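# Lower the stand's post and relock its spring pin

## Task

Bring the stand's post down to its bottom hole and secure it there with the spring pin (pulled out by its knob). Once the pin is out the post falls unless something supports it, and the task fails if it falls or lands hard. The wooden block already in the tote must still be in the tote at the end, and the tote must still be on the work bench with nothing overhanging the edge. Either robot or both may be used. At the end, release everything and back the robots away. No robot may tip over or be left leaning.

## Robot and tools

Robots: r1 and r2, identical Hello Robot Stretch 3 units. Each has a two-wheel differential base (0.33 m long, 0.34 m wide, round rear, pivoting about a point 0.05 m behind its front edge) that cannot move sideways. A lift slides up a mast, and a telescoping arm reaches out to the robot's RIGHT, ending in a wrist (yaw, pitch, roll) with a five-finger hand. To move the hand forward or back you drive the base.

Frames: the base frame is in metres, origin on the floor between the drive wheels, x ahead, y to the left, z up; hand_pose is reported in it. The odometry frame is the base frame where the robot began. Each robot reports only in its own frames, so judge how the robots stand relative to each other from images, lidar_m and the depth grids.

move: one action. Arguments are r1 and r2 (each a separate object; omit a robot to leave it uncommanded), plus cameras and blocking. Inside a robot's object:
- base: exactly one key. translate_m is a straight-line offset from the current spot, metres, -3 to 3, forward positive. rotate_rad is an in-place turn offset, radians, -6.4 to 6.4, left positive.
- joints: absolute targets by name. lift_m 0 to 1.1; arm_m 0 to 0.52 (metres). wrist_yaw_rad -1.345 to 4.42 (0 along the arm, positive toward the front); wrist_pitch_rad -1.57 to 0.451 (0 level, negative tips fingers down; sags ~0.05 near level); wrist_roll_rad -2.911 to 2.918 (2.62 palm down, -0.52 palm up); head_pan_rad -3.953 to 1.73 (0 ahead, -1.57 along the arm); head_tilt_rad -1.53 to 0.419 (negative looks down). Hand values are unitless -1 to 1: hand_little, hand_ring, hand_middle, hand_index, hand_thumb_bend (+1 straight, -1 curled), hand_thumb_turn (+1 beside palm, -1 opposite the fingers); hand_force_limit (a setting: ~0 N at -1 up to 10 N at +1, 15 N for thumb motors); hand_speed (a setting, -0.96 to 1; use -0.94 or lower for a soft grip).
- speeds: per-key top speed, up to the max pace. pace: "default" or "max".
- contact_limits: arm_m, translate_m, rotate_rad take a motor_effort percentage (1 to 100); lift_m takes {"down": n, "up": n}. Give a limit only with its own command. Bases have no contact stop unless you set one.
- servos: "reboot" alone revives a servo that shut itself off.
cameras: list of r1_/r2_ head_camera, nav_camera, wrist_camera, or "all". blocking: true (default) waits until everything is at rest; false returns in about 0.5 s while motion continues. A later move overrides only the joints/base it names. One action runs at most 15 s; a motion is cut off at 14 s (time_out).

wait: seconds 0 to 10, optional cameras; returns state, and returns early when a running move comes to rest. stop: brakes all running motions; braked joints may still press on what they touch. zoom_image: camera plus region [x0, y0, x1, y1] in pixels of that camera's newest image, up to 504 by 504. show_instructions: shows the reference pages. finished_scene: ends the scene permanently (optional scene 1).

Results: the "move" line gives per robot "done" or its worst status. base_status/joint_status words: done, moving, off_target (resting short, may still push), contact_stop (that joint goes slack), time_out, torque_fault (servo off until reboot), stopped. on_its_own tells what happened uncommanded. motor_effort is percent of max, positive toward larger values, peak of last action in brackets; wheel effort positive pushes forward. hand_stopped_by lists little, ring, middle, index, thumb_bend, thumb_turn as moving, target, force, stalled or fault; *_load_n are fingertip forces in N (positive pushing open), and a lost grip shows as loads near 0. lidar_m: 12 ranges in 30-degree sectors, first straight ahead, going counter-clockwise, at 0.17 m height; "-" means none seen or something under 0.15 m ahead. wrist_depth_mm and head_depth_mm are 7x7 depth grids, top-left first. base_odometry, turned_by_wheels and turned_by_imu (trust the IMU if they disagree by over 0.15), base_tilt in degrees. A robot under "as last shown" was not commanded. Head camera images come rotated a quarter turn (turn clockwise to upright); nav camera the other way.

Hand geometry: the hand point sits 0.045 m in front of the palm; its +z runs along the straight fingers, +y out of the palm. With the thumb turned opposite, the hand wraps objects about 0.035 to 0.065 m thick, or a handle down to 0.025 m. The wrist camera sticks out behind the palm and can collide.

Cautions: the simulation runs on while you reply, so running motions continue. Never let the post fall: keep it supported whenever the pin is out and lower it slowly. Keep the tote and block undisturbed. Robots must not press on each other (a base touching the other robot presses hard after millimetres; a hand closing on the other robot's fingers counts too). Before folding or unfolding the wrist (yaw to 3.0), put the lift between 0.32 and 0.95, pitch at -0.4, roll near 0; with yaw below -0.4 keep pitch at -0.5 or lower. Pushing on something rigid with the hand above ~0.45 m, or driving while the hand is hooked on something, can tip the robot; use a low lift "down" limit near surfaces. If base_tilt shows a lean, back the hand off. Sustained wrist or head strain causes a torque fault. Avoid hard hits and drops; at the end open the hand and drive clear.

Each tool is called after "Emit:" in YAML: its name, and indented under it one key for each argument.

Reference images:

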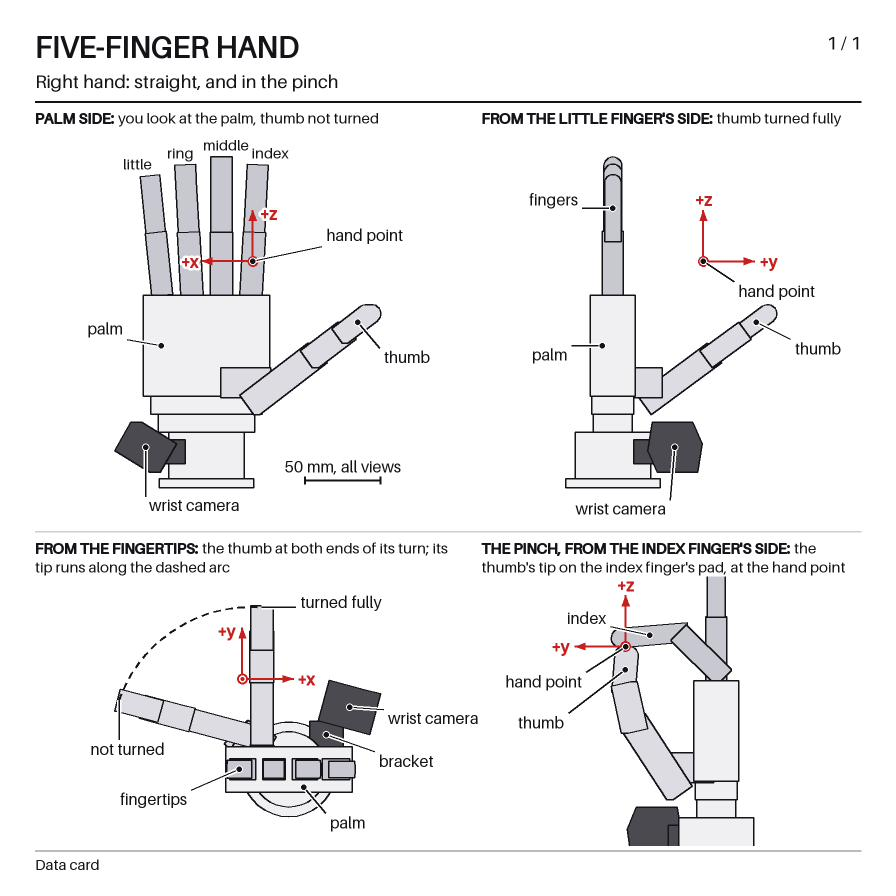

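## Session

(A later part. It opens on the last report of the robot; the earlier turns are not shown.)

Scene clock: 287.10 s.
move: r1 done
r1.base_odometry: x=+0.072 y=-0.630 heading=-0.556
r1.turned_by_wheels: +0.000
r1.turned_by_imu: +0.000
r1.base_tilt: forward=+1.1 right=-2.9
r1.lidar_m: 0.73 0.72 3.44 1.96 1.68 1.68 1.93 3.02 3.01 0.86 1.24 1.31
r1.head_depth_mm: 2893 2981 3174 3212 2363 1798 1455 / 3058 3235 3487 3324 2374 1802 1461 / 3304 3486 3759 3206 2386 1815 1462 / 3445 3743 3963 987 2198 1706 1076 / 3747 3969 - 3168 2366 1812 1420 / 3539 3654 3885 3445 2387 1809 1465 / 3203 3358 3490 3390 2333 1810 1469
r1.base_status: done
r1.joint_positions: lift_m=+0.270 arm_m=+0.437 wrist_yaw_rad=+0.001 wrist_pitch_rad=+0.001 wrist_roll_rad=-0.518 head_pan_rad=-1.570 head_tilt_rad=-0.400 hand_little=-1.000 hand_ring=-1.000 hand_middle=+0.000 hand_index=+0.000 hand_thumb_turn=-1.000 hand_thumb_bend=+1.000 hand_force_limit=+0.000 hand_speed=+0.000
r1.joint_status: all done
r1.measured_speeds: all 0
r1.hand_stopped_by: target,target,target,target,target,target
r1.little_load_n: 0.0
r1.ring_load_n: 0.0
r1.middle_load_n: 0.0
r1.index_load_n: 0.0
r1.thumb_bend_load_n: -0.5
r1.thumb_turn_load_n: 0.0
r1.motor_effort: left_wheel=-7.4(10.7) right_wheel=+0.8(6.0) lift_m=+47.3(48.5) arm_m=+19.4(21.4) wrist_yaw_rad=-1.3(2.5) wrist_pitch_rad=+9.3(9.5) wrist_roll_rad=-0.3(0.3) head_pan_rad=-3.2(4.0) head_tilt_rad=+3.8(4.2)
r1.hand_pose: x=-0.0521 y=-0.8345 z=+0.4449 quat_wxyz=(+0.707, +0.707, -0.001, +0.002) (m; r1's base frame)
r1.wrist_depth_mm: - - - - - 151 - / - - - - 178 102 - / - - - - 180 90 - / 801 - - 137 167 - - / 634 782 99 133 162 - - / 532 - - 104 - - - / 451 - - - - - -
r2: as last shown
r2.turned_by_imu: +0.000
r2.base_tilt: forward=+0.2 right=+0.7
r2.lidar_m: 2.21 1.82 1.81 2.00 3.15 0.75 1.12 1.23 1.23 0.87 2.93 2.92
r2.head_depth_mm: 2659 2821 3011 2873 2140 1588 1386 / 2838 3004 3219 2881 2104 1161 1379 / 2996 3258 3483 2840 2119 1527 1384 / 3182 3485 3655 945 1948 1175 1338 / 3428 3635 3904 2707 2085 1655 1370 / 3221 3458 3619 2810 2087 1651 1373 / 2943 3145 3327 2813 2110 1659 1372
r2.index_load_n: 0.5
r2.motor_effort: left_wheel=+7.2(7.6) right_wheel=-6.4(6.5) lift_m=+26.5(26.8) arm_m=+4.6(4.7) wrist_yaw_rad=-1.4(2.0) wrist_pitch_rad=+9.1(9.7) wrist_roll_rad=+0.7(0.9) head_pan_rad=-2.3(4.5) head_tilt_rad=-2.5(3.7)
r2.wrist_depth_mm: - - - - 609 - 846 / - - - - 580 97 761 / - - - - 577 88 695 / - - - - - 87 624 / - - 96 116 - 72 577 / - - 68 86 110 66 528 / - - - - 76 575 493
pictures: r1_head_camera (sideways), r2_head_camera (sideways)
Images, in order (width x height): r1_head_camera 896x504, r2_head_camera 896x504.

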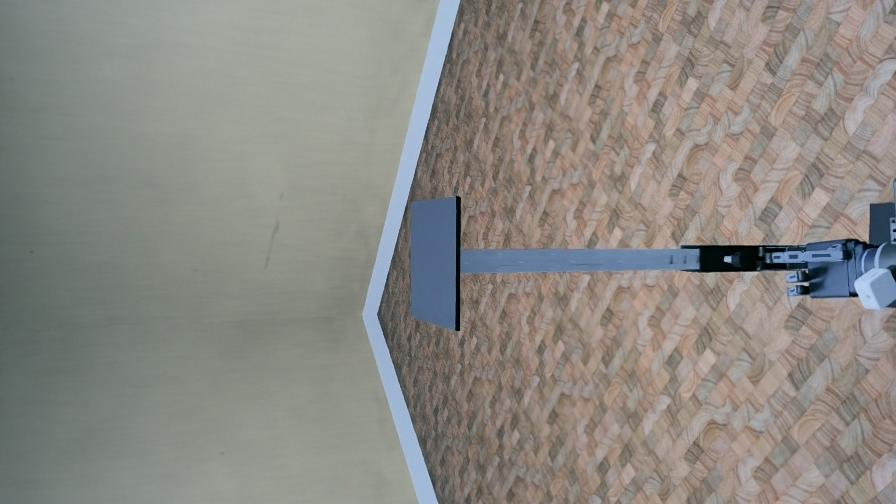

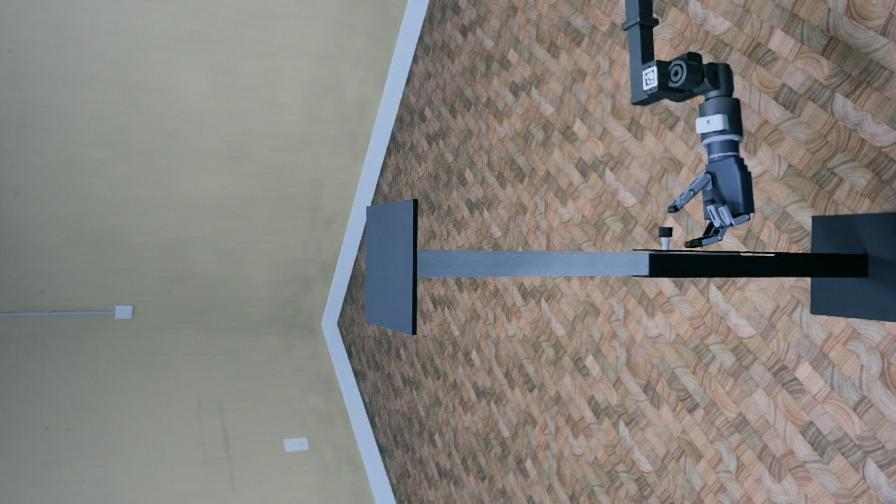

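Emit:
move:
  r1: {"joints": {"lift_m": 0.292}, "speeds": {"lift_m": 0.02}, "contact_limits": {"lift_m": {"up": 14}}}
  cameras: ["r1_head_camera", "r2_head_camera", "r1_wrist_camera"]

Emit:
zoom_image:
  camera: "r2_head_camera"
  region: [620, 190, 740, 290]

Emit:
zoom_image:
  camera: "r1_head_camera"
  region: [700, 200, 820, 310]

Scene clock: 293.93 s.
move: r1 done
r1.base_odometry: x=+0.072 y=-0.630 heading=-0.556
r1.turned_by_wheels: +0.000
r1.turned_by_imu: +0.000
r1.base_tilt: forward=+1.4 right=-2.8
r1.lidar_m: 0.73 0.72 3.45 1.96 1.68 1.68 1.92 3.01 3.01 0.86 1.24 1.30
r1.head_depth_mm: 2838 2991 3180 3177 2351 1807 1466 / 3051 3233 3369 3422 2354 1803 1461 / 3276 3409 3643 3176 2368 1789 1460 / 3479 3749 3940 984 2165 1696 1025 / 3685 - - 3167 2354 1797 1428 / 3544 3649 3972 3382 2373 1806 1480 / 3196 3324 3573 3413 2379 1811 1461
r1.base_status: not commanded
r1.joint_positions: lift_m=+0.292 arm_m=+0.437 wrist_yaw_rad=+0.001 wrist_pitch_rad=+0.001 wrist_roll_rad=-0.518 head_pan_rad=-1.570 head_tilt_rad=-0.400 hand_little=-1.000 hand_ring=-1.000 hand_middle=+0.000 hand_index=+0.000 hand_thumb_turn=-1.000 hand_thumb_bend=+1.000 hand_force_limit=+0.000 hand_speed=+0.000
r1.joint_status: all done
r1.measured_speeds: all 0
r1.hand_stopped_by: target,target,target,target,target,target
r1.little_load_n: 0.0
r1.ring_load_n: 0.0
r1.middle_load_n: 0.0
r1.index_load_n: 0.0
r1.thumb_bend_load_n: 0.0
r1.thumb_turn_load_n: 0.0
r1.motor_effort: left_wheel=-8.3(8.9) right_wheel=+1.2(1.2) lift_m=+47.7(54.4) arm_m=+7.0(11.1) wrist_yaw_rad=-1.6(2.1) wrist_pitch_rad=+9.3(9.4) wrist_roll_rad=-0.3(0.3) head_pan_rad=-2.2(3.7) head_tilt_rad=+3.7(4.5)
r1.contact_limits: lift_m up 14 (down: maximum 72; up: maximum 65)
r1.hand_pose: x=-0.0521 y=-0.8345 z=+0.4670 quat_wxyz=(+0.707, +0.707, -0.001, +0.002) (m; r1's base frame)
r1.wrist_depth_mm: - - - - - - - / - - - - 177 103 - / - - - - 179 90 - / 861 - - 137 167 - - / 676 824 99 133 162 - - / 556 - - 104 - - - / 481 - - - - - -
r2: as last shown
r2.turned_by_imu: -0.001
r2.base_tilt: forward=+0.0 right=+0.6
r2.lidar_m: 2.22 1.82 1.81 2.01 3.16 0.75 1.12 1.23 1.23 0.87 2.93 2.91
r2.head_depth_mm: 2653 2803 3023 2902 2121 1630 1393 / 2835 3005 3191 2887 2123 1543 1376 / 2987 3220 3444 2864 2099 1529 1375 / 3229 3530 3655 945 1956 1518 1333 / 3471 3668 3902 2702 2092 1664 1371 / 3279 3455 3664 2854 2117 1661 1377 / 2947 3148 3345 2827 2117 1668 1373
r2.index_load_n: 0.0
r2.motor_effort: left_wheel=+7.4(7.5) right_wheel=-6.4(6.6) lift_m=+26.6(26.8) arm_m=+10.5(10.6) wrist_yaw_rad=-1.1(2.2) wrist_pitch_rad=+9.2(9.9) wrist_roll_rad=+0.8(0.8) head_pan_rad=-2.8(4.2) head_tilt_rad=-2.7(3.3)
r2.wrist_depth_mm: - - - - 581 - 903 / - - - - 587 97 760 / - - - - 595 89 674 / - - - - - 87 634 / - - 96 116 - 71 555 / - - 67 86 110 66 523 / - - - - 76 592 486
pictures: r1_head_camera (sideways), r1_wrist_camera, r2_head_camera (sideways)
Images, in order (width x height): r1_head_camera 896x504, r1_wrist_camera 644x364, r2_head_camera 896x504.

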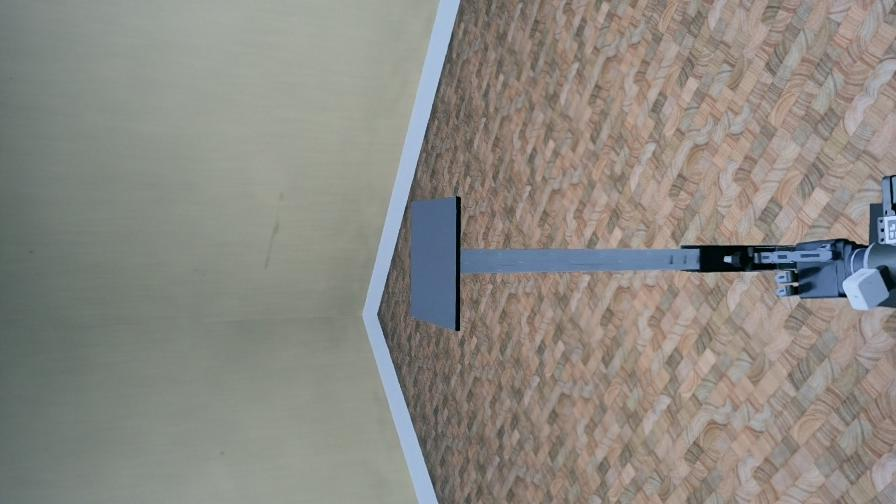

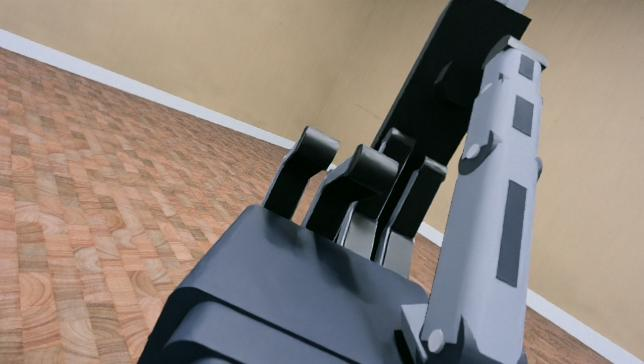

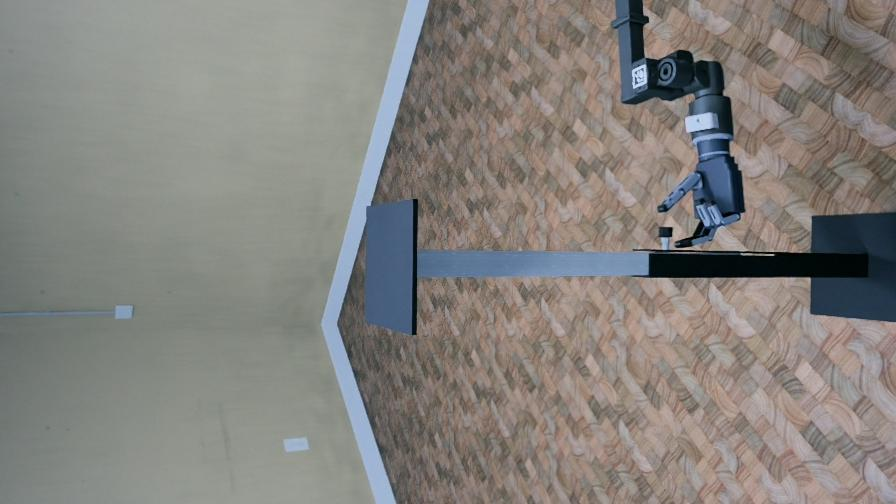

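Scaled by 4.200 from the camera's 896x504 image, which has a finer 1280x720 frame.

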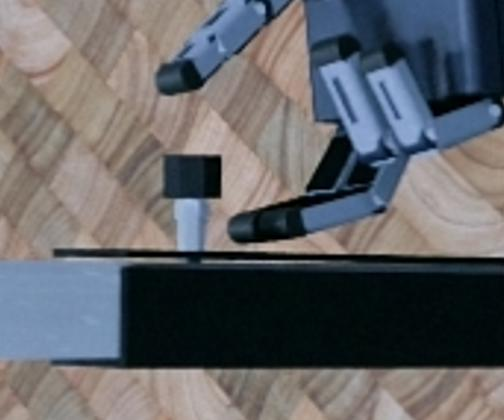

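Scaled by 4.200 from the camera's 896x504 image, which has a finer 1280x720 frame.

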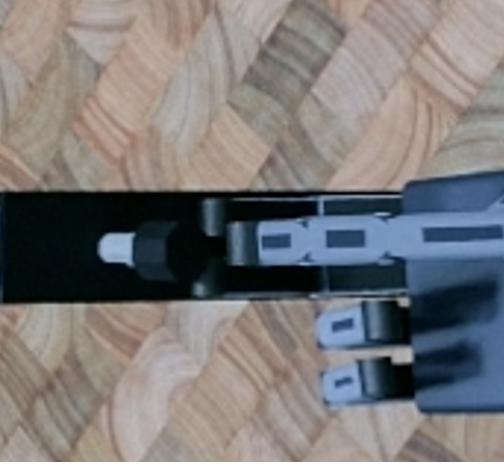

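Emit:
move:
  r1: {"joints": {"lift_m": 0.295}, "speeds": {"lift_m": 0.02}, "contact_limits": {"lift_m": {"up": 14}}}
  r2: {"base": {"translate_m": 0.06}, "joints": {"lift_m": 0.76, "head_pan_rad": -1.57}, "pace": "max"}
  cameras: ["r2_head_camera"]

Emit:
move:
  r2: {"joints": {"arm_m": 0.25}}
  cameras: ["r2_head_camera", "r2_wrist_camera"]

Scene clock: 312.40 s.
move: r1 done; r2 done
r1.base_odometry: x=+0.072 y=-0.630 heading=-0.556
r1.turned_by_wheels: +0.000
r1.turned_by_imu: +0.000
r1.base_tilt: forward=+1.0 right=-2.9
r1.lidar_m: 0.73 0.72 3.42 1.97 1.68 1.67 1.92 3.01 3.01 0.86 1.28 1.34
r1.head_depth_mm: 2819 2948 3151 3238 2354 1823 1458 / 3038 3237 3434 3373 2359 1796 1465 / 3313 3495 3716 3168 2355 1814 1468 / 3478 3721 - 989 2180 1702 1020 / 3666 3881 - 3213 2373 1816 1431 / 3496 3605 3878 3399 2354 1807 1463 / 3166 3371 3557 3433 2358 1816 1465
r1.base_status: not commanded
r1.joint_positions: lift_m=+0.295 arm_m=+0.437 wrist_yaw_rad=+0.001 wrist_pitch_rad=+0.001 wrist_roll_rad=-0.518 head_pan_rad=-1.570 head_tilt_rad=-0.400 hand_little=-1.000 hand_ring=-1.000 hand_middle=+0.000 hand_index=+0.000 hand_thumb_turn=-1.000 hand_thumb_bend=+1.000 hand_force_limit=+0.000 hand_speed=+0.000
r1.joint_status: all done
r1.measured_speeds: all 0
r1.hand_stopped_by: target,target,target,target,target,target
r1.little_load_n: 0.0
r1.ring_load_n: 0.0
r1.middle_load_n: 0.0
r1.index_load_n: 0.0
r1.thumb_bend_load_n: 0.0
r1.thumb_turn_load_n: 0.0
r1.motor_effort: left_wheel=-7.7(9.1) right_wheel=+0.6(1.3) lift_m=+49.5(50.6) arm_m=-10.1(10.3) wrist_yaw_rad=-2.0(2.1) wrist_pitch_rad=+9.2(9.5) wrist_roll_rad=-0.3(0.4) head_pan_rad=-2.3(4.0) head_tilt_rad=+4.5(5.3)
r1.contact_limits: lift_m up 14 (down: maximum 72; up: maximum 65)
r1.hand_pose: x=-0.0521 y=-0.8345 z=+0.4699 quat_wxyz=(+0.707, +0.707, -0.001, +0.002) (m; r1's base frame)
r1.wrist_depth_mm: - - - - - - - / - - - - 177 103 - / - - - - 179 90 - / 858 - - 137 167 - - / 680 819 99 133 162 - - / 559 - - 104 - - - / 475 - - - - - -
r2.base_odometry: x=+2.748 y=-0.723 heading=+0.664
r2.turned_by_wheels: +0.000
r2.turned_by_imu: -0.001
r2.base_tilt: forward=+0.2 right=+0.7
r2.lidar_m: 2.17 1.78 1.77 1.96 3.10 0.81 1.18 1.28 2.98 0.87 2.89 2.87
r2.head_depth_mm: 2710 2907 3090 2859 2108 1150 1393 / 2898 3110 3354 2856 2129 1534 1382 / 3106 3312 3510 944 1980 1111 444 / 3331 3550 3812 2695 2095 1634 1342 / 3410 3695 3839 2827 2100 1660 1375 / 3103 3286 3512 2846 2105 1654 1381 / 2876 3015 3199 2813 2075 1660 1373
r2.base_status: done
r2.joint_positions: lift_m=+0.760 arm_m=+0.000 wrist_yaw_rad=+0.001 wrist_pitch_rad=+0.000 wrist_roll_rad=+1.049 head_pan_rad=-1.571 head_tilt_rad=-0.400 hand_little=+1.000 hand_ring=+1.000 hand_middle=+1.000 hand_index=+1.000 hand_thumb_turn=-1.000 hand_thumb_bend=+1.000 hand_force_limit=+0.000 hand_speed=-0.800
r2.joint_status: all done
r2.measured_speeds: all 0
r2.hand_stopped_by: target,target,target,target,target,target
r2.little_load_n: 0.0
r2.ring_load_n: 0.0
r2.middle_load_n: 0.0
r2.index_load_n: 0.0
r2.thumb_bend_load_n: 0.0
r2.thumb_turn_load_n: 0.5
r2.motor_effort: left_wheel=+3.7(10.8) right_wheel=-0.2(6.0) lift_m=+31.5(34.8) arm_m=+11.6(12.6) wrist_yaw_rad=-0.8(2.1) wrist_pitch_rad=+9.1(10.0) wrist_roll_rad=+0.6(1.1) head_pan_rad=+2.8(4.9) head_tilt_rad=-2.6(3.3)
r2.hand_pose: x=-0.0811 y=-0.3975 z=+0.8436 quat_wxyz=(+0.499, +0.500, -0.500, +0.500) (m; r2's base frame)
r2.wrist_depth_mm: - - - - - - - / - - - - - 97 666 / - - - - - 89 637 / - - - - - 87 619 / - - 96 117 - 72 959 / - - 68 86 110 67 900 / - - - - 76 - 866
pictures: r2_head_camera (sideways)
Images, in order (width x height): r2_head_camera 896x504.

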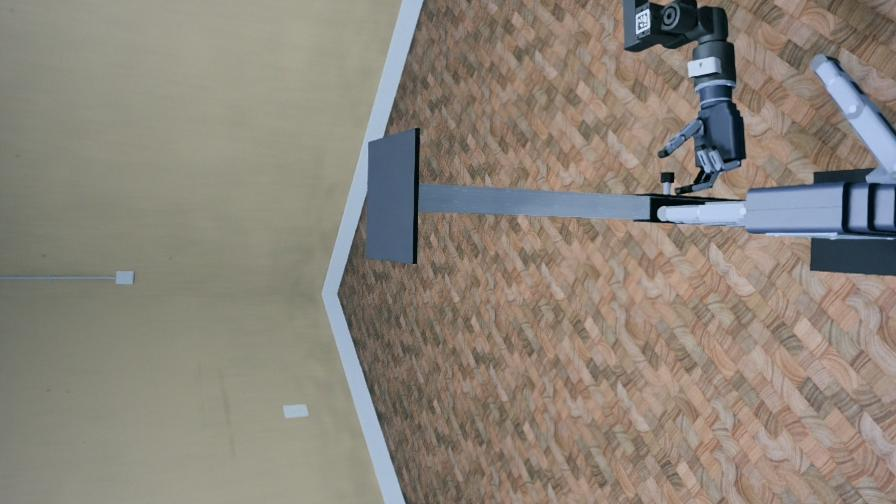

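Scene clock: 315.47 s.
move: r2 done
r1: as last shown
r1.base_tilt: forward=+1.2 right=-3.0
r1.lidar_m: 0.73 0.72 3.45 1.97 1.68 1.68 1.92 3.02 3.00 0.87 1.28 1.35
r1.head_depth_mm: 2870 2991 3217 3217 2363 1797 1458 / 3001 3269 3404 3401 2375 1810 1459 / 3274 3496 3753 3228 2343 1803 1453 / 3418 3703 - 982 2167 1697 1016 / 3686 3950 - 3227 2368 1808 1419 / 3437 3675 3925 3423 2369 1820 1461 / 3136 3380 3518 3444 2361 1815 1456
r1.motor_effort: left_wheel=-8.5(8.7) right_wheel=+0.6(1.4) lift_m=+49.6(50.9) arm_m=-18.5(18.5) wrist_yaw_rad=-1.1(2.0) wrist_pitch_rad=+9.4(9.5) wrist_roll_rad=-0.3(0.3) head_pan_rad=-2.3(3.9) head_tilt_rad=+4.6(5.2)
r1.contact_limits: lift_m up 14 (down: maximum 72; up: maximum 65)
r1.wrist_depth_mm: - - - - - - - / - - - - 178 102 - / - - - - 179 90 - / 865 - - 137 167 - - / 682 812 99 133 162 - - / 569 - - 104 - - - / 479 - - - - - -
r2.base_odometry: x=+2.748 y=-0.723 heading=+0.664
r2.turned_by_wheels: +0.000
r2.turned_by_imu: +0.000
r2.base_tilt: forward=+0.1 right=+0.8
r2.lidar_m: 2.17 1.78 1.77 1.96 3.11 0.81 1.18 1.27 2.97 0.87 2.89 2.87
r2.head_depth_mm: 2766 2896 3039 2898 2111 1105 348 / 2907 3105 3328 2901 2103 453 1286 / 3179 3344 3532 941 1024 450 1275 / 3373 3621 3829 2719 2035 565 1333 / 3412 3659 3795 2805 2116 1670 1380 / 3072 3344 3537 2855 2095 1659 1372 / 2841 3017 3231 2824 2098 1665 1365
r2.base_status: not commanded
r2.joint_positions: lift_m=+0.760 arm_m=+0.250 wrist_yaw_rad=+0.001 wrist_pitch_rad=+0.000 wrist_roll_rad=+1.049 head_pan_rad=-1.570 head_tilt_rad=-0.400 hand_little=+1.000 hand_ring=+1.000 hand_middle=+1.000 hand_index=+1.000 hand_thumb_turn=-1.000 hand_thumb_bend=+1.000 hand_force_limit=+0.000 hand_speed=-0.800
r2.joint_status: all done
r2.measured_speeds: all 0
r2.hand_stopped_by: target,target,target,target,target,target
r2.little_load_n: 0.0
r2.ring_load_n: 0.0
r2.middle_load_n: 0.0
r2.index_load_n: 0.0
r2.thumb_bend_load_n: 0.0
r2.thumb_turn_load_n: 0.0
r2.motor_effort: left_wheel=+3.6(4.2) right_wheel=-0.3(0.4) lift_m=+32.3(32.4) arm_m=+12.8(15.4) wrist_yaw_rad=-0.9(1.7) wrist_pitch_rad=+9.3(9.6) wrist_roll_rad=+0.6(0.9) head_pan_rad=+4.5(4.7) head_tilt_rad=-2.3(3.0)
r2.hand_pose: x=-0.0811 y=-0.6475 z=+0.8436 quat_wxyz=(+0.499, +0.500, -0.500, +0.500) (m; r2's base frame)
r2.wrist_depth_mm: - - - - - - - / - - - - - 97 - / - - - 372 - 89 - / - - - - 381 87 - / - - 96 116 - 72 - / - - 67 86 110 67 400 / - - - - 76 - 862
pictures: r2_head_camera (sideways), r2_wrist_camera
Images, in order (width x height): r2_head_camera 896x504, r2_wrist_camera 644x364.

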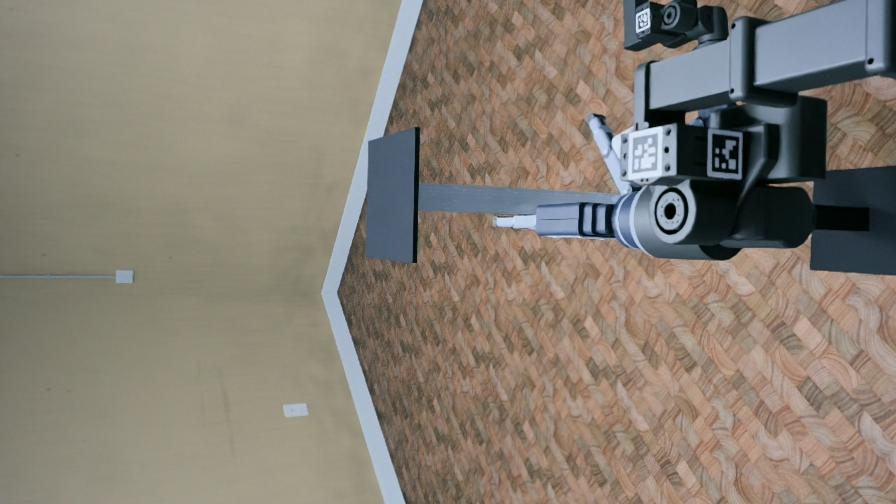

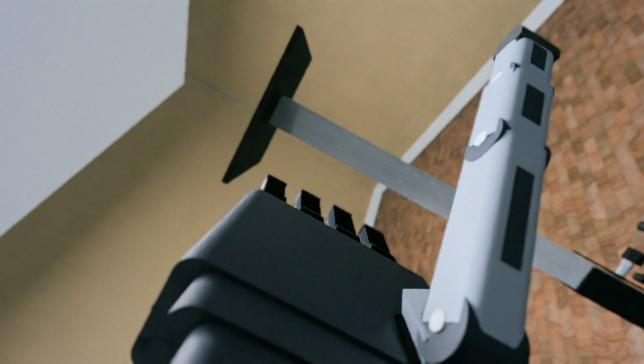

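Emit:
move:
  r2: {"base": {"translate_m": 0.006}}
  cameras: []

Emit:
move:
  r2: {"joints": {"arm_m": 0.46}, "speeds": {"arm_m": 0.08}, "contact_limits": {"arm_m": 35}}
  cameras: ["r2_head_camera", "r2_wrist_camera", "r1_head_camera", "r1_nav_camera"]

Scene clock: 327.10 s.
move: r2 done
r1: as last shown
r1.base_tilt: forward=+1.2 right=-2.7
r1.lidar_m: 0.73 0.72 3.43 1.96 1.68 1.68 1.93 3.01 3.02 0.86 1.29 1.35
r1.head_depth_mm: 2818 3028 3190 3216 2336 1802 1460 / 3017 3221 3433 3410 2345 1818 1474 / 3223 3504 3692 3197 2355 1820 1470 / 3471 3730 3966 985 2159 1699 1023 / 3815 3967 - 3206 2373 1805 1439 / 3480 3672 3982 3412 2366 1818 1449 / 3212 3333 3547 3340 2331 1806 1466
r1.motor_effort: left_wheel=-8.1(9.1) right_wheel=+0.4(1.0) lift_m=+49.1(50.5) arm_m=-20.5(20.7) wrist_yaw_rad=-1.5(2.2) wrist_pitch_rad=+9.3(9.5) wrist_roll_rad=-0.2(0.3) head_pan_rad=-1.8(3.3) head_tilt_rad=+5.3(5.5)
r1.contact_limits: lift_m up 14 (down: maximum 72; up: maximum 65)
r1.wrist_depth_mm: - - - - - - - / - - - - 177 102 - / - - - - 180 90 - / 845 - - 137 166 - - / 695 822 99 132 162 - - / 561 - - 104 - - - / 478 - - - - - -
r2.base_odometry: x=+2.752 y=-0.720 heading=+0.664
r2.turned_by_wheels: +0.000
r2.turned_by_imu: +0.000
r2.base_tilt: forward=+0.3 right=+0.7
r2.lidar_m: 2.16 1.77 1.77 1.96 3.11 0.81 1.18 1.28 2.97 0.87 2.88 2.86
r2.head_depth_mm: 2763 2898 3087 2888 2107 1104 349 / 2876 3120 3261 2866 2119 453 1285 / 3123 3383 3577 970 1024 449 1275 / 3406 3618 3797 2714 2016 566 1340 / 3360 3625 3834 2841 2090 1669 1371 / 3050 3298 3465 2868 2098 1647 1376 / 2797 3011 3207 2824 2082 1644 1375
r2.base_status: done
r2.joint_positions: lift_m=+0.760 arm_m=+0.250 wrist_yaw_rad=+0.001 wrist_pitch_rad=+0.000 wrist_roll_rad=+1.049 head_pan_rad=-1.570 head_tilt_rad=-0.400 hand_little=+1.000 hand_ring=+1.000 hand_middle=+1.000 hand_index=+1.000 hand_thumb_turn=-1.000 hand_thumb_bend=+1.000 hand_force_limit=+0.000 hand_speed=-0.800
r2.joint_status: not commanded
r2.measured_speeds: all 0
r2.hand_stopped_by: target,target,target,target,target,target
r2.little_load_n: 0.0
r2.ring_load_n: 0.0
r2.middle_load_n: 0.0
r2.index_load_n: 0.0
r2.thumb_bend_load_n: 0.0
r2.thumb_turn_load_n: 0.5
r2.motor_effort: left_wheel=+3.8(7.8) right_wheel=+1.3(7.7) lift_m=+31.7(32.0) arm_m=+11.9(12.5) wrist_yaw_rad=-0.6(1.7) wrist_pitch_rad=+8.9(9.6) wrist_roll_rad=+0.5(0.8) head_pan_rad=+3.7(4.5) head_tilt_rad=-1.7(2.6)
r2.hand_pose: x=-0.0812 y=-0.6475 z=+0.8436 quat_wxyz=(+0.499, +0.500, -0.500, +0.500) (m; r2's base frame)
r2.wrist_depth_mm: - - - - - - - / - - - - - 97 - / - - - 378 - 89 - / - - - - 378 87 - / - - 96 116 - 72 - / - - 68 87 110 67 396 / - - - - 76 - 898
pictures: none
No camera images: "cameras" was empty.

Scene clock: 330.57 s.
move: r2 done
r1: as last shown
r1.base_tilt: forward=+1.3 right=-2.8
r1.lidar_m: 0.73 0.72 3.46 1.96 1.68 1.68 1.92 3.02 3.00 0.86 1.28 1.35
r1.head_depth_mm: 2844 3005 3128 3305 2371 1816 1448 / 3036 3273 3394 3437 2369 1788 1460 / 3224 3443 3688 3174 2368 1800 1451 / 3447 3770 - 977 2182 1693 1023 / 3726 3984 - 977 2343 1804 1431 / 3449 3680 3926 3465 2387 1796 1470 / 3186 3357 3555 945 2374 1820 1468
r1.motor_effort: left_wheel=-7.8(8.9) right_wheel=+0.8(1.4) lift_m=+49.7(50.6) arm_m=-20.5(20.7) wrist_yaw_rad=-0.9(2.4) wrist_pitch_rad=+9.1(9.5) wrist_roll_rad=-0.2(0.3) head_pan_rad=-2.3(3.4) head_tilt_rad=+5.2(5.9)
r1.contact_limits: lift_m up 14 (down: maximum 72; up: maximum 65)
r1.wrist_depth_mm: - - - - - - - / - - - - 177 103 - / - - - - 179 90 - / 855 - - 136 167 - - / 685 838 99 133 162 - - / 564 - - 104 - - - / 473 - - - - - -
r2.base_odometry: x=+2.752 y=-0.720 heading=+0.664
r2.turned_by_wheels: +0.000
r2.turned_by_imu: +0.000
r2.base_tilt: forward=+0.0 right=+0.8
r2.lidar_m: 2.17 1.78 1.77 1.96 3.09 0.81 1.18 1.28 2.98 0.87 2.88 2.87
r2.head_depth_mm: 2738 2884 3107 2883 2104 466 346 / 2939 3084 3330 2846 533 453 1319 / 3115 3333 3514 882 636 1151 1336 / 3351 3632 3793 2593 1900 1666 1338 / 3380 3611 3764 2841 2123 1661 1375 / 3068 3317 3477 2834 2090 1665 1373 / 2849 3027 3165 2856 2080 1661 1374
r2.base_status: not commanded
r2.joint_positions: lift_m=+0.760 arm_m=+0.460 wrist_yaw_rad=+0.001 wrist_pitch_rad=+0.000 wrist_roll_rad=+1.049 head_pan_rad=-1.570 head_tilt_rad=-0.400 hand_little=+1.000 hand_ring=+1.000 hand_middle=+1.000 hand_index=+1.000 hand_thumb_turn=-1.000 hand_thumb_bend=+1.000 hand_force_limit=+0.000 hand_speed=-0.800
r2.joint_status: all done
r2.measured_speeds: all 0
r2.hand_stopped_by: target,target,target,target,target,target
r2.little_load_n: 0.0
r2.ring_load_n: 0.0
r2.middle_load_n: 0.0
r2.index_load_n: 0.0
r2.thumb_bend_load_n: 0.0
r2.thumb_turn_load_n: 0.5
r2.motor_effort: left_wheel=+3.5(4.1) right_wheel=+1.5(1.5) lift_m=+31.3(31.8) arm_m=+12.2(15.3) wrist_yaw_rad=-0.7(1.8) wrist_pitch_rad=+9.6(9.8) wrist_roll_rad=+0.7(0.9) head_pan_rad=+3.7(4.9) head_tilt_rad=-1.9(2.6)
r2.contact_limits: arm_m 35 (drawing in: default 31, maximum 55; extending or still: default 40, maximum 70)
r2.hand_pose: x=-0.0812 y=-0.8575 z=+0.8436 quat_wxyz=(+0.499, +0.500, -0.500, +0.500) (m; r2's base frame)
r2.wrist_depth_mm: - - - - - - - / - - 162 - - 97 - / - - 166 167 - 89 - / - - - 170 169 87 - / - - 96 116 - 72 957 / - - 67 86 110 66 178 / - - - - 76 - 887
pictures: r1_head_camera (sideways), r1_nav_camera (sideways), r2_head_camera (sideways), r2_wrist_camera
Images, in order (width x height): r1_head_camera 896x504, r1_nav_camera 672x504, r2_head_camera 896x504, r2_wrist_camera 644x364.

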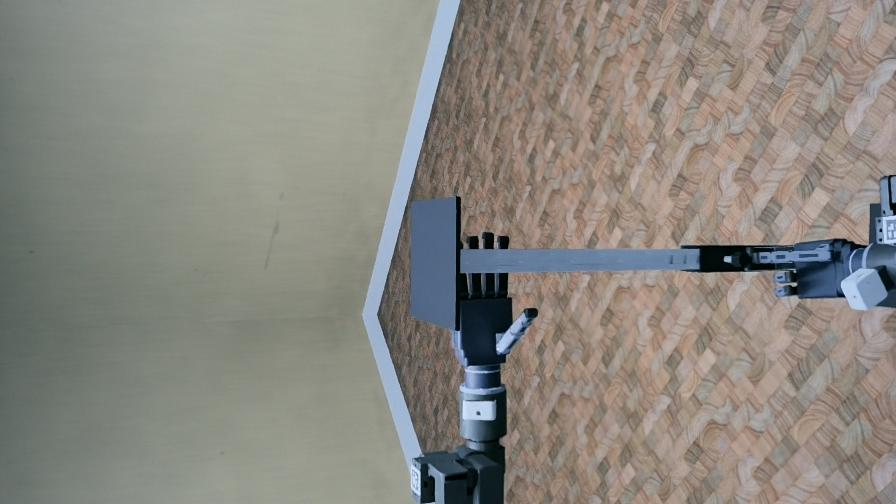

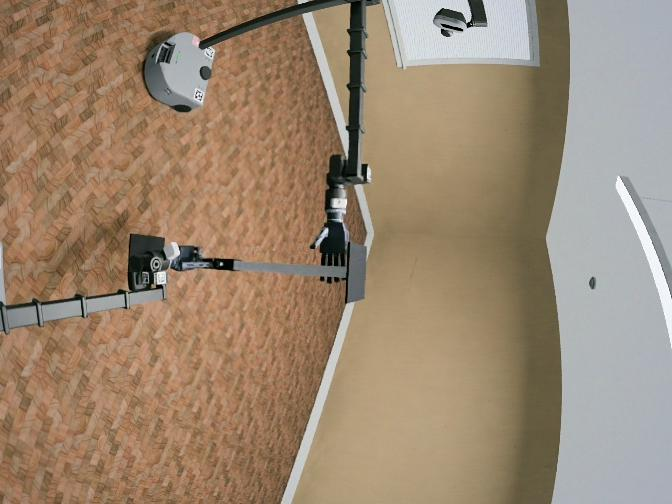

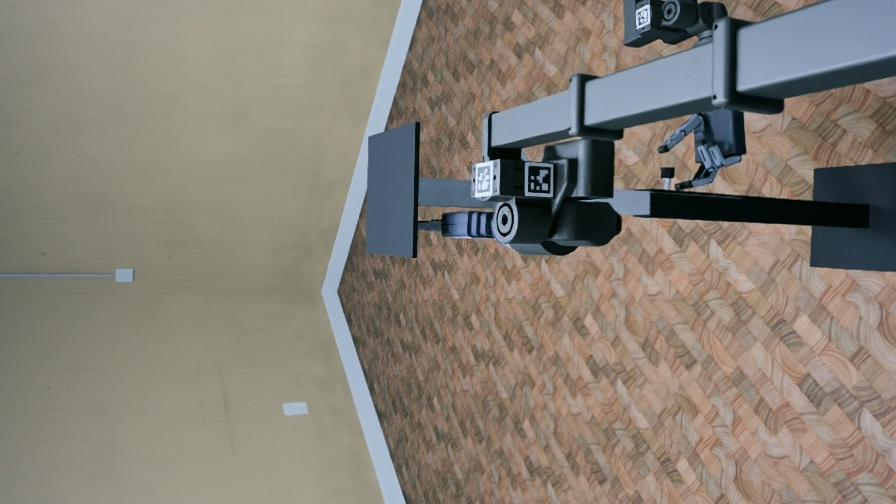

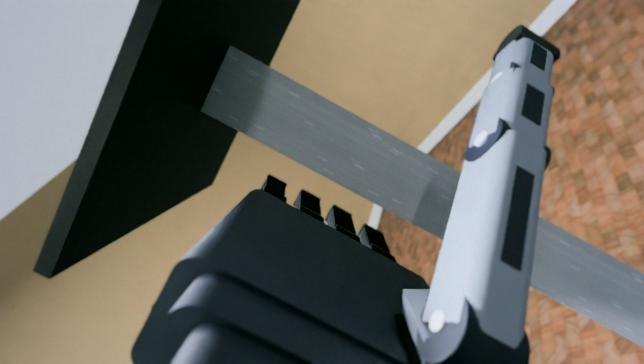

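Emit:
zoom_image:
  camera: "r1_head_camera"
  region: [400, 180, 560, 380]

Emit:
zoom_image:
  camera: "r2_wrist_camera"
  region: [60, 0, 560, 360]

Scaled by 2.520 from the camera's 896x504 image, which has a finer 1280x720 frame.

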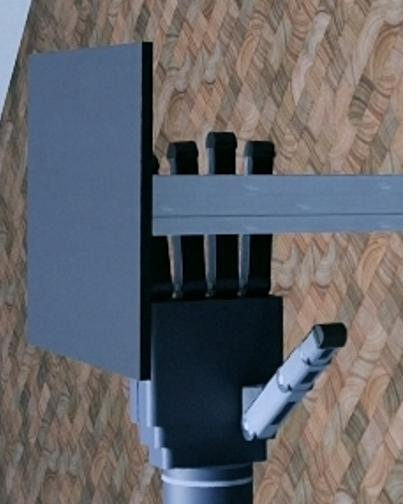

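Scaled by 1.008.

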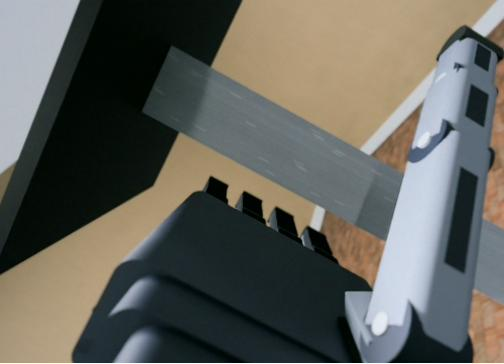

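Emit:
move:
  r2: {"joints": {"arm_m": 0.482}, "speeds": {"arm_m": 0.03}, "contact_limits": {"arm_m": 30}}
  cameras: []

Emit:
move:
  r2: {"joints": {"lift_m": 0.79}, "speeds": {"lift_m": 0.03}, "contact_limits": {"lift_m": {"up": 15}}}
  cameras: ["r1_head_camera", "r2_wrist_camera"]

Emit:
zoom_image:
  camera: "r1_head_camera"
  region: [400, 180, 560, 380]

Scene clock: 346.30 s.
move: r2 done
r1: as last shown
r1.base_tilt: forward=+1.2 right=-2.8
r1.lidar_m: 0.73 0.72 3.44 1.96 1.67 1.68 1.93 3.02 3.02 0.86 1.29 1.35
r1.head_depth_mm: 2842 2981 3145 3249 2363 1810 1461 / 3045 3197 3521 3389 2360 1787 1464 / 3233 3411 3680 3212 2362 1825 1461 / 3520 3726 - 985 2183 1698 1020 / 3686 3921 - 987 2375 1816 1425 / 3469 3632 3887 3353 2367 1812 1456 / 3197 3373 3628 920 2376 1804 1478
r1.index_load_n: 0.5
r1.motor_effort: left_wheel=-8.1(8.8) right_wheel=+1.2(1.4) lift_m=+49.3(50.4) arm_m=-20.1(20.8) wrist_yaw_rad=-0.9(2.3) wrist_pitch_rad=+9.5(9.5) wrist_roll_rad=-0.2(0.3) head_pan_rad=-2.1(3.1) head_tilt_rad=+5.7(6.3)
r1.contact_limits: lift_m up 14 (down: maximum 72; up: maximum 65)
r1.wrist_depth_mm: - - - - - - - / - - - - 177 102 - / - - - - 179 90 - / 863 - - 136 167 - - / 673 820 99 133 161 - - / 568 - - 104 - - - / 477 - - - - - -
r2.base_odometry: x=+2.752 y=-0.720 heading=+0.664
r2.turned_by_wheels: +0.000
r2.turned_by_imu: +0.000
r2.base_tilt: forward=+0.1 right=+0.6
r2.lidar_m: 2.17 1.78 1.77 1.96 3.10 0.81 1.18 1.28 2.98 0.87 2.88 2.87
r2.head_depth_mm: 2752 2885 3096 2864 2099 466 346 / 2936 3081 3359 2856 546 465 1351 / 3124 3311 3537 878 657 1150 1341 / 3310 3588 3879 2490 1886 1672 1326 / 3387 3579 3737 2881 2116 1678 1383 / 3067 3279 3594 2829 2077 1665 1370 / 2838 3027 3217 2846 2088 1663 1370
r2.base_status: not commanded
r2.joint_positions: lift_m=+0.760 arm_m=+0.482 wrist_yaw_rad=+0.001 wrist_pitch_rad=+0.000 wrist_roll_rad=+1.049 head_pan_rad=-1.570 head_tilt_rad=-0.400 hand_little=+1.000 hand_ring=+1.000 hand_middle=+1.000 hand_index=+1.000 hand_thumb_turn=-1.000 hand_thumb_bend=+1.000 hand_force_limit=+0.000 hand_speed=-0.800
r2.joint_status: all done
r2.measured_speeds: all 0
r2.hand_stopped_by: target,target,target,target,target,target
r2.little_load_n: 0.0
r2.ring_load_n: 0.0
r2.middle_load_n: 0.0
r2.index_load_n: 0.0
r2.thumb_bend_load_n: 0.0
r2.thumb_turn_load_n: 0.0
r2.motor_effort: left_wheel=+3.6(4.0) right_wheel=+1.3(1.5) lift_m=+30.8(31.0) arm_m=+12.5(14.2) wrist_yaw_rad=-0.9(1.4) wrist_pitch_rad=+9.3(9.8) wrist_roll_rad=+0.8(0.9) head_pan_rad=+3.3(4.5) head_tilt_rad=-2.1(2.1)
r2.contact_limits: arm_m 30 (drawing in: default 31, maximum 55; extending or still: default 40, maximum 70)
r2.hand_pose: x=-0.0812 y=-0.8795 z=+0.8436 quat_wxyz=(+0.499, +0.500, -0.500, +0.500) (m; r2's base frame)
r2.wrist_depth_mm: - - - - - - - / - - 141 - - 97 - / - - 145 144 - 89 - / - - - 149 148 87 - / - - 96 115 152 72 962 / - - 67 86 110 67 156 / - - - - 76 - 822
pictures: none
No camera images: "cameras" was empty.

Scene clock: 347.73 s.
move: r2 done
r1: as last shown
r1.base_tilt: forward=+1.2 right=-2.9
r1.lidar_m: 0.73 0.72 3.45 1.96 1.67 1.68 1.92 3.02 3.00 0.86 1.29 1.35
r1.head_depth_mm: 2838 3018 3221 3267 2375 1810 1468 / 3057 3212 3408 3386 2368 1809 1470 / 3253 3456 3679 3228 2384 1805 1468 / 3474 3708 - 965 2168 1696 1015 / 3723 3980 - 970 2348 1805 1435 / 3496 3621 3853 2876 2392 1827 1467 / 3223 3350 3513 925 2369 1811 1466
r1.index_load_n: 0.0
r1.thumb_bend_load_n: 0.5
r1.motor_effort: left_wheel=-8.4(8.9) right_wheel=+0.5(1.3) lift_m=+49.7(50.8) arm_m=-20.4(20.5) wrist_yaw_rad=-1.8(2.2) wrist_pitch_rad=+9.2(9.4) wrist_roll_rad=-0.3(0.3) head_pan_rad=-2.2(3.3) head_tilt_rad=+5.9(6.3)
r1.contact_limits: lift_m up 14 (down: maximum 72; up: maximum 65)
r1.wrist_depth_mm: - - - - - - - / - - - - 177 102 - / - - - - 180 90 - / 853 - - 136 166 - - / 678 833 99 132 162 - - / 566 - - 104 - - - / 475 - - - - - -
r2.base_odometry: x=+2.752 y=-0.720 heading=+0.664
r2.turned_by_wheels: +0.000
r2.turned_by_imu: +0.000
r2.base_tilt: forward=+0.2 right=+0.7
r2.lidar_m: 2.16 1.78 1.77 1.96 3.12 0.81 1.18 1.28 2.98 0.87 2.88 2.87
r2.head_depth_mm: 2744 2904 3078 2891 2128 381 323 / 2905 3059 3307 2728 512 1089 1382 / 3143 3317 3515 750 1018 1151 1342 / 3388 3672 3845 2445 1960 1671 1337 / 3356 3619 3772 2858 2107 1660 1377 / 3078 3341 3534 2838 2075 1667 1372 / 2849 3017 3185 2833 2092 1650 1367
r2.base_status: not commanded
r2.joint_positions: lift_m=+0.790 arm_m=+0.482 wrist_yaw_rad=+0.001 wrist_pitch_rad=+0.000 wrist_roll_rad=+1.049 head_pan_rad=-1.570 head_tilt_rad=-0.400 hand_little=+1.000 hand_ring=+1.000 hand_middle=+1.000 hand_index=+1.000 hand_thumb_turn=-1.000 hand_thumb_bend=+1.000 hand_force_limit=+0.000 hand_speed=-0.800
r2.joint_status: all done
r2.measured_speeds: all 0
r2.hand_stopped_by: target,target,target,target,target,target
r2.little_load_n: 0.0
r2.ring_load_n: 0.0
r2.middle_load_n: 0.0
r2.index_load_n: 0.0
r2.thumb_bend_load_n: 0.0
r2.thumb_turn_load_n: 0.0
r2.motor_effort: left_wheel=+3.5(4.0) right_wheel=+1.3(1.5) lift_m=+31.7(34.1) arm_m=+12.5(13.0) wrist_yaw_rad=-1.1(1.3) wrist_pitch_rad=+9.0(9.6) wrist_roll_rad=+0.8(0.9) head_pan_rad=+4.1(4.6) head_tilt_rad=-1.4(2.2)
r2.contact_limits: arm_m 30 (drawing in: default 31, maximum 55; extending or still: default 40, maximum 70); lift_m up 15 (down: maximum 72; up: maximum 65)
r2.hand_pose: x=-0.0812 y=-0.8795 z=+0.8736 quat_wxyz=(+0.499, +0.500, -0.500, +0.500) (m; r2's base frame)
r2.wrist_depth_mm: - - - - - - - / - - - - - 97 - / - - - 145 - 89 - / - - - 148 148 87 - / - - 96 115 151 72 - / - - 68 86 110 67 155 / - - - - 76 - 826
pictures: r1_head_camera (sideways), r2_wrist_camera
Images, in order (width x height): r1_head_camera 896x504, r2_wrist_camera 644x364.

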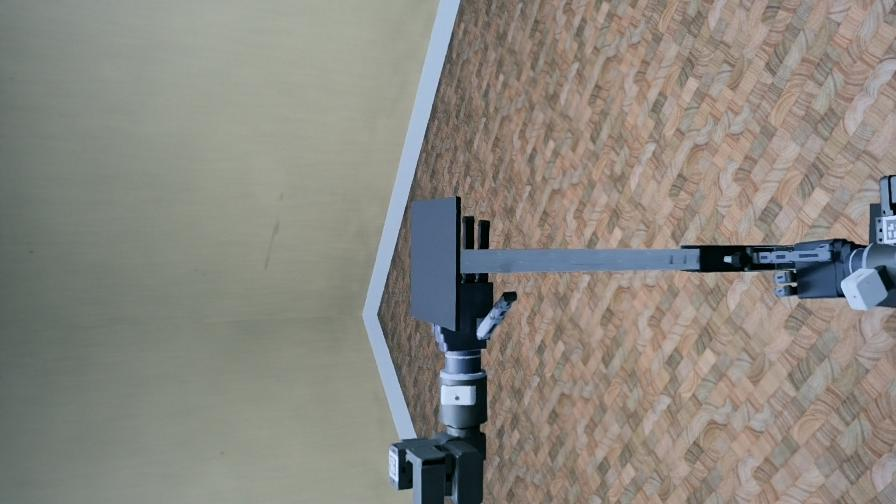

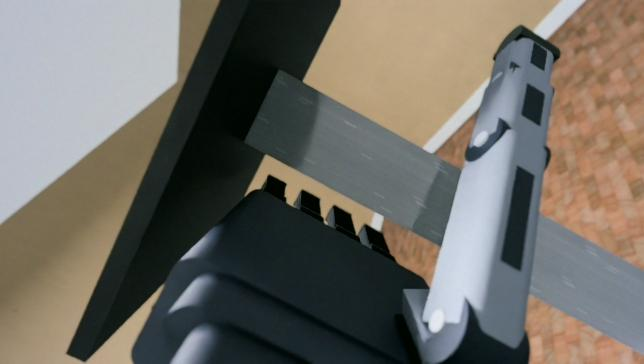

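Scaled by 2.520 from the camera's 896x504 image, which has a finer 1280x720 frame.

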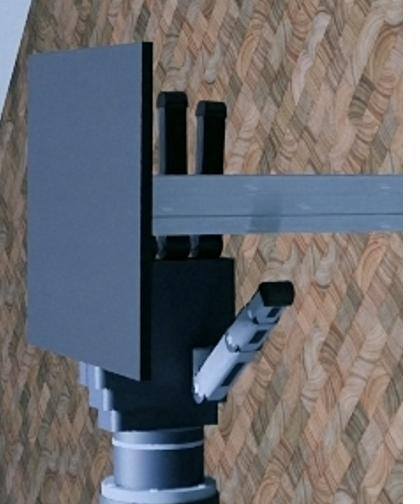

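Emit:
move:
  r2: {"joints": {"lift_m": 0.83}, "speeds": {"lift_m": 0.02}, "contact_limits": {"lift_m": {"up": 12}}}
  cameras: ["r1_head_camera", "r2_wrist_camera", "r2_head_camera"]

Emit:
zoom_image:
  camera: "r1_head_camera"
  region: [400, 180, 560, 380]

Scene clock: 352.37 s.
move: r2 done
r1: as last shown
r1.base_tilt: forward=+1.3 right=-2.9
r1.lidar_m: 0.73 0.72 3.42 1.97 1.68 1.67 1.92 3.02 3.01 0.86 1.29 1.35
r1.head_depth_mm: 2795 3026 3156 3232 2362 1806 1454 / 2952 3221 3380 3360 2350 1815 1457 / 3247 3436 3654 3249 2357 1828 1465 / 3503 3754 4000 968 2176 1701 1016 / 3823 - - 975 2371 1817 1427 / 3504 3706 3861 2894 2339 1816 1469 / 3220 3445 3507 944 2407 1792 1465
r1.thumb_bend_load_n: 0.0
r1.motor_effort: left_wheel=-8.6(8.9) right_wheel=+0.6(1.2) lift_m=+49.3(50.4) arm_m=-20.3(20.7) wrist_yaw_rad=-2.3(2.3) wrist_pitch_rad=+9.3(9.4) wrist_roll_rad=-0.2(0.3) head_pan_rad=-2.1(3.3) head_tilt_rad=+6.5(6.5)
r1.contact_limits: lift_m up 14 (down: maximum 72; up: maximum 65)
r1.wrist_depth_mm: - - - - - - - / - - - - 176 102 - / - - - - 179 90 - / 851 - - 136 167 - - / 676 816 99 133 162 - - / 560 - - 104 - - - / 478 - - - - - -
r2.base_odometry: x=+2.752 y=-0.720 heading=+0.664
r2.turned_by_wheels: +0.000
r2.turned_by_imu: -0.001
r2.base_tilt: forward=+0.3 right=+0.9
r2.lidar_m: 2.16 1.78 1.77 1.96 3.11 0.82 1.19 1.28 2.98 0.87 2.89 2.87
r2.head_depth_mm: 2752 2890 3040 2889 479 339 313 / 2928 3123 3298 616 479 1146 1384 / 3141 3379 3543 622 1900 1154 1337 / 3405 3635 3795 873 2010 1669 1337 / 3406 3577 3833 2838 2093 1675 1379 / 3062 3266 3552 2822 2089 1671 1377 / 2853 3018 3209 2819 2085 1667 1368
r2.base_status: not commanded
r2.joint_positions: lift_m=+0.830 arm_m=+0.482 wrist_yaw_rad=-0.006 wrist_pitch_rad=-0.106 wrist_roll_rad=+1.049 head_pan_rad=-1.570 head_tilt_rad=-0.400 hand_little=+1.000 hand_ring=+1.000 hand_middle=+1.000 hand_index=+1.000 hand_thumb_turn=-1.000 hand_thumb_bend=+1.000 hand_force_limit=+0.000 hand_speed=-0.800
r2.joint_status: all done
r2.measured_speeds: all 0
r2.hand_stopped_by: target,target,target,target,target,target
r2.little_load_n: -0.5
r2.ring_load_n: 0.0
r2.middle_load_n: 0.0
r2.index_load_n: 0.0
r2.thumb_bend_load_n: 0.0
r2.thumb_turn_load_n: 0.0
r2.motor_effort: left_wheel=+3.0(4.1) right_wheel=+1.3(1.5) lift_m=+42.3(44.3) arm_m=+7.2(12.8) wrist_yaw_rad=+6.1(6.1) wrist_pitch_rad=+28.7(29.5) wrist_roll_rad=+0.6(0.9) head_pan_rad=+3.5(4.8) head_tilt_rad=-1.0(2.1)
r2.contact_limits: arm_m 30 (drawing in: default 31, maximum 55; extending or still: default 40, maximum 70); lift_m up 12 (down: maximum 72; up: maximum 65)
r2.hand_pose: x=-0.0830 y=-0.8718 z=+0.8872 quat_wxyz=(+0.474, +0.524, -0.528, +0.471) (m; r2's base frame)
r2.wrist_depth_mm: - - - - - - - / - - - - - 97 - / - - - 147 - 89 - / - - 122 152 155 87 - / - - 91 116 - 72 922 / - - 68 87 110 66 178 / - - - - 76 - 830
pictures: r1_head_camera (sideways), r2_head_camera (sideways), r2_wrist_camera
Images, in order (width x height): r1_head_camera 896x504, r2_head_camera 896x504, r2_wrist_camera 644x364.

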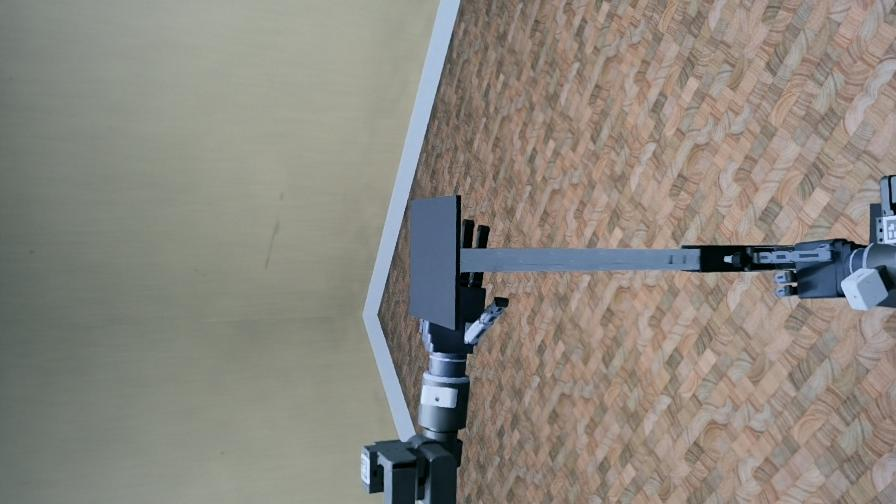

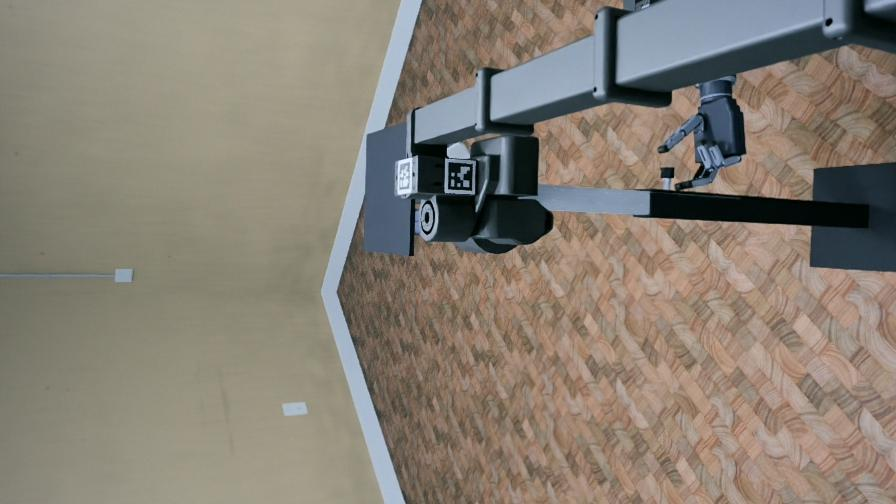

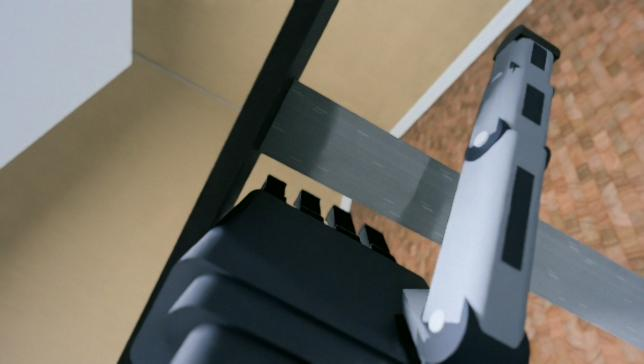

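Scaled by 2.520 from the camera's 896x504 image, which has a finer 1280x720 frame.

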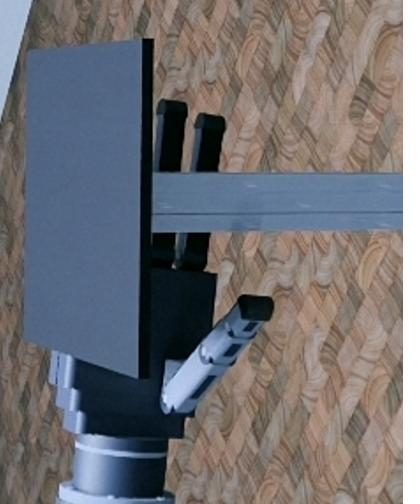

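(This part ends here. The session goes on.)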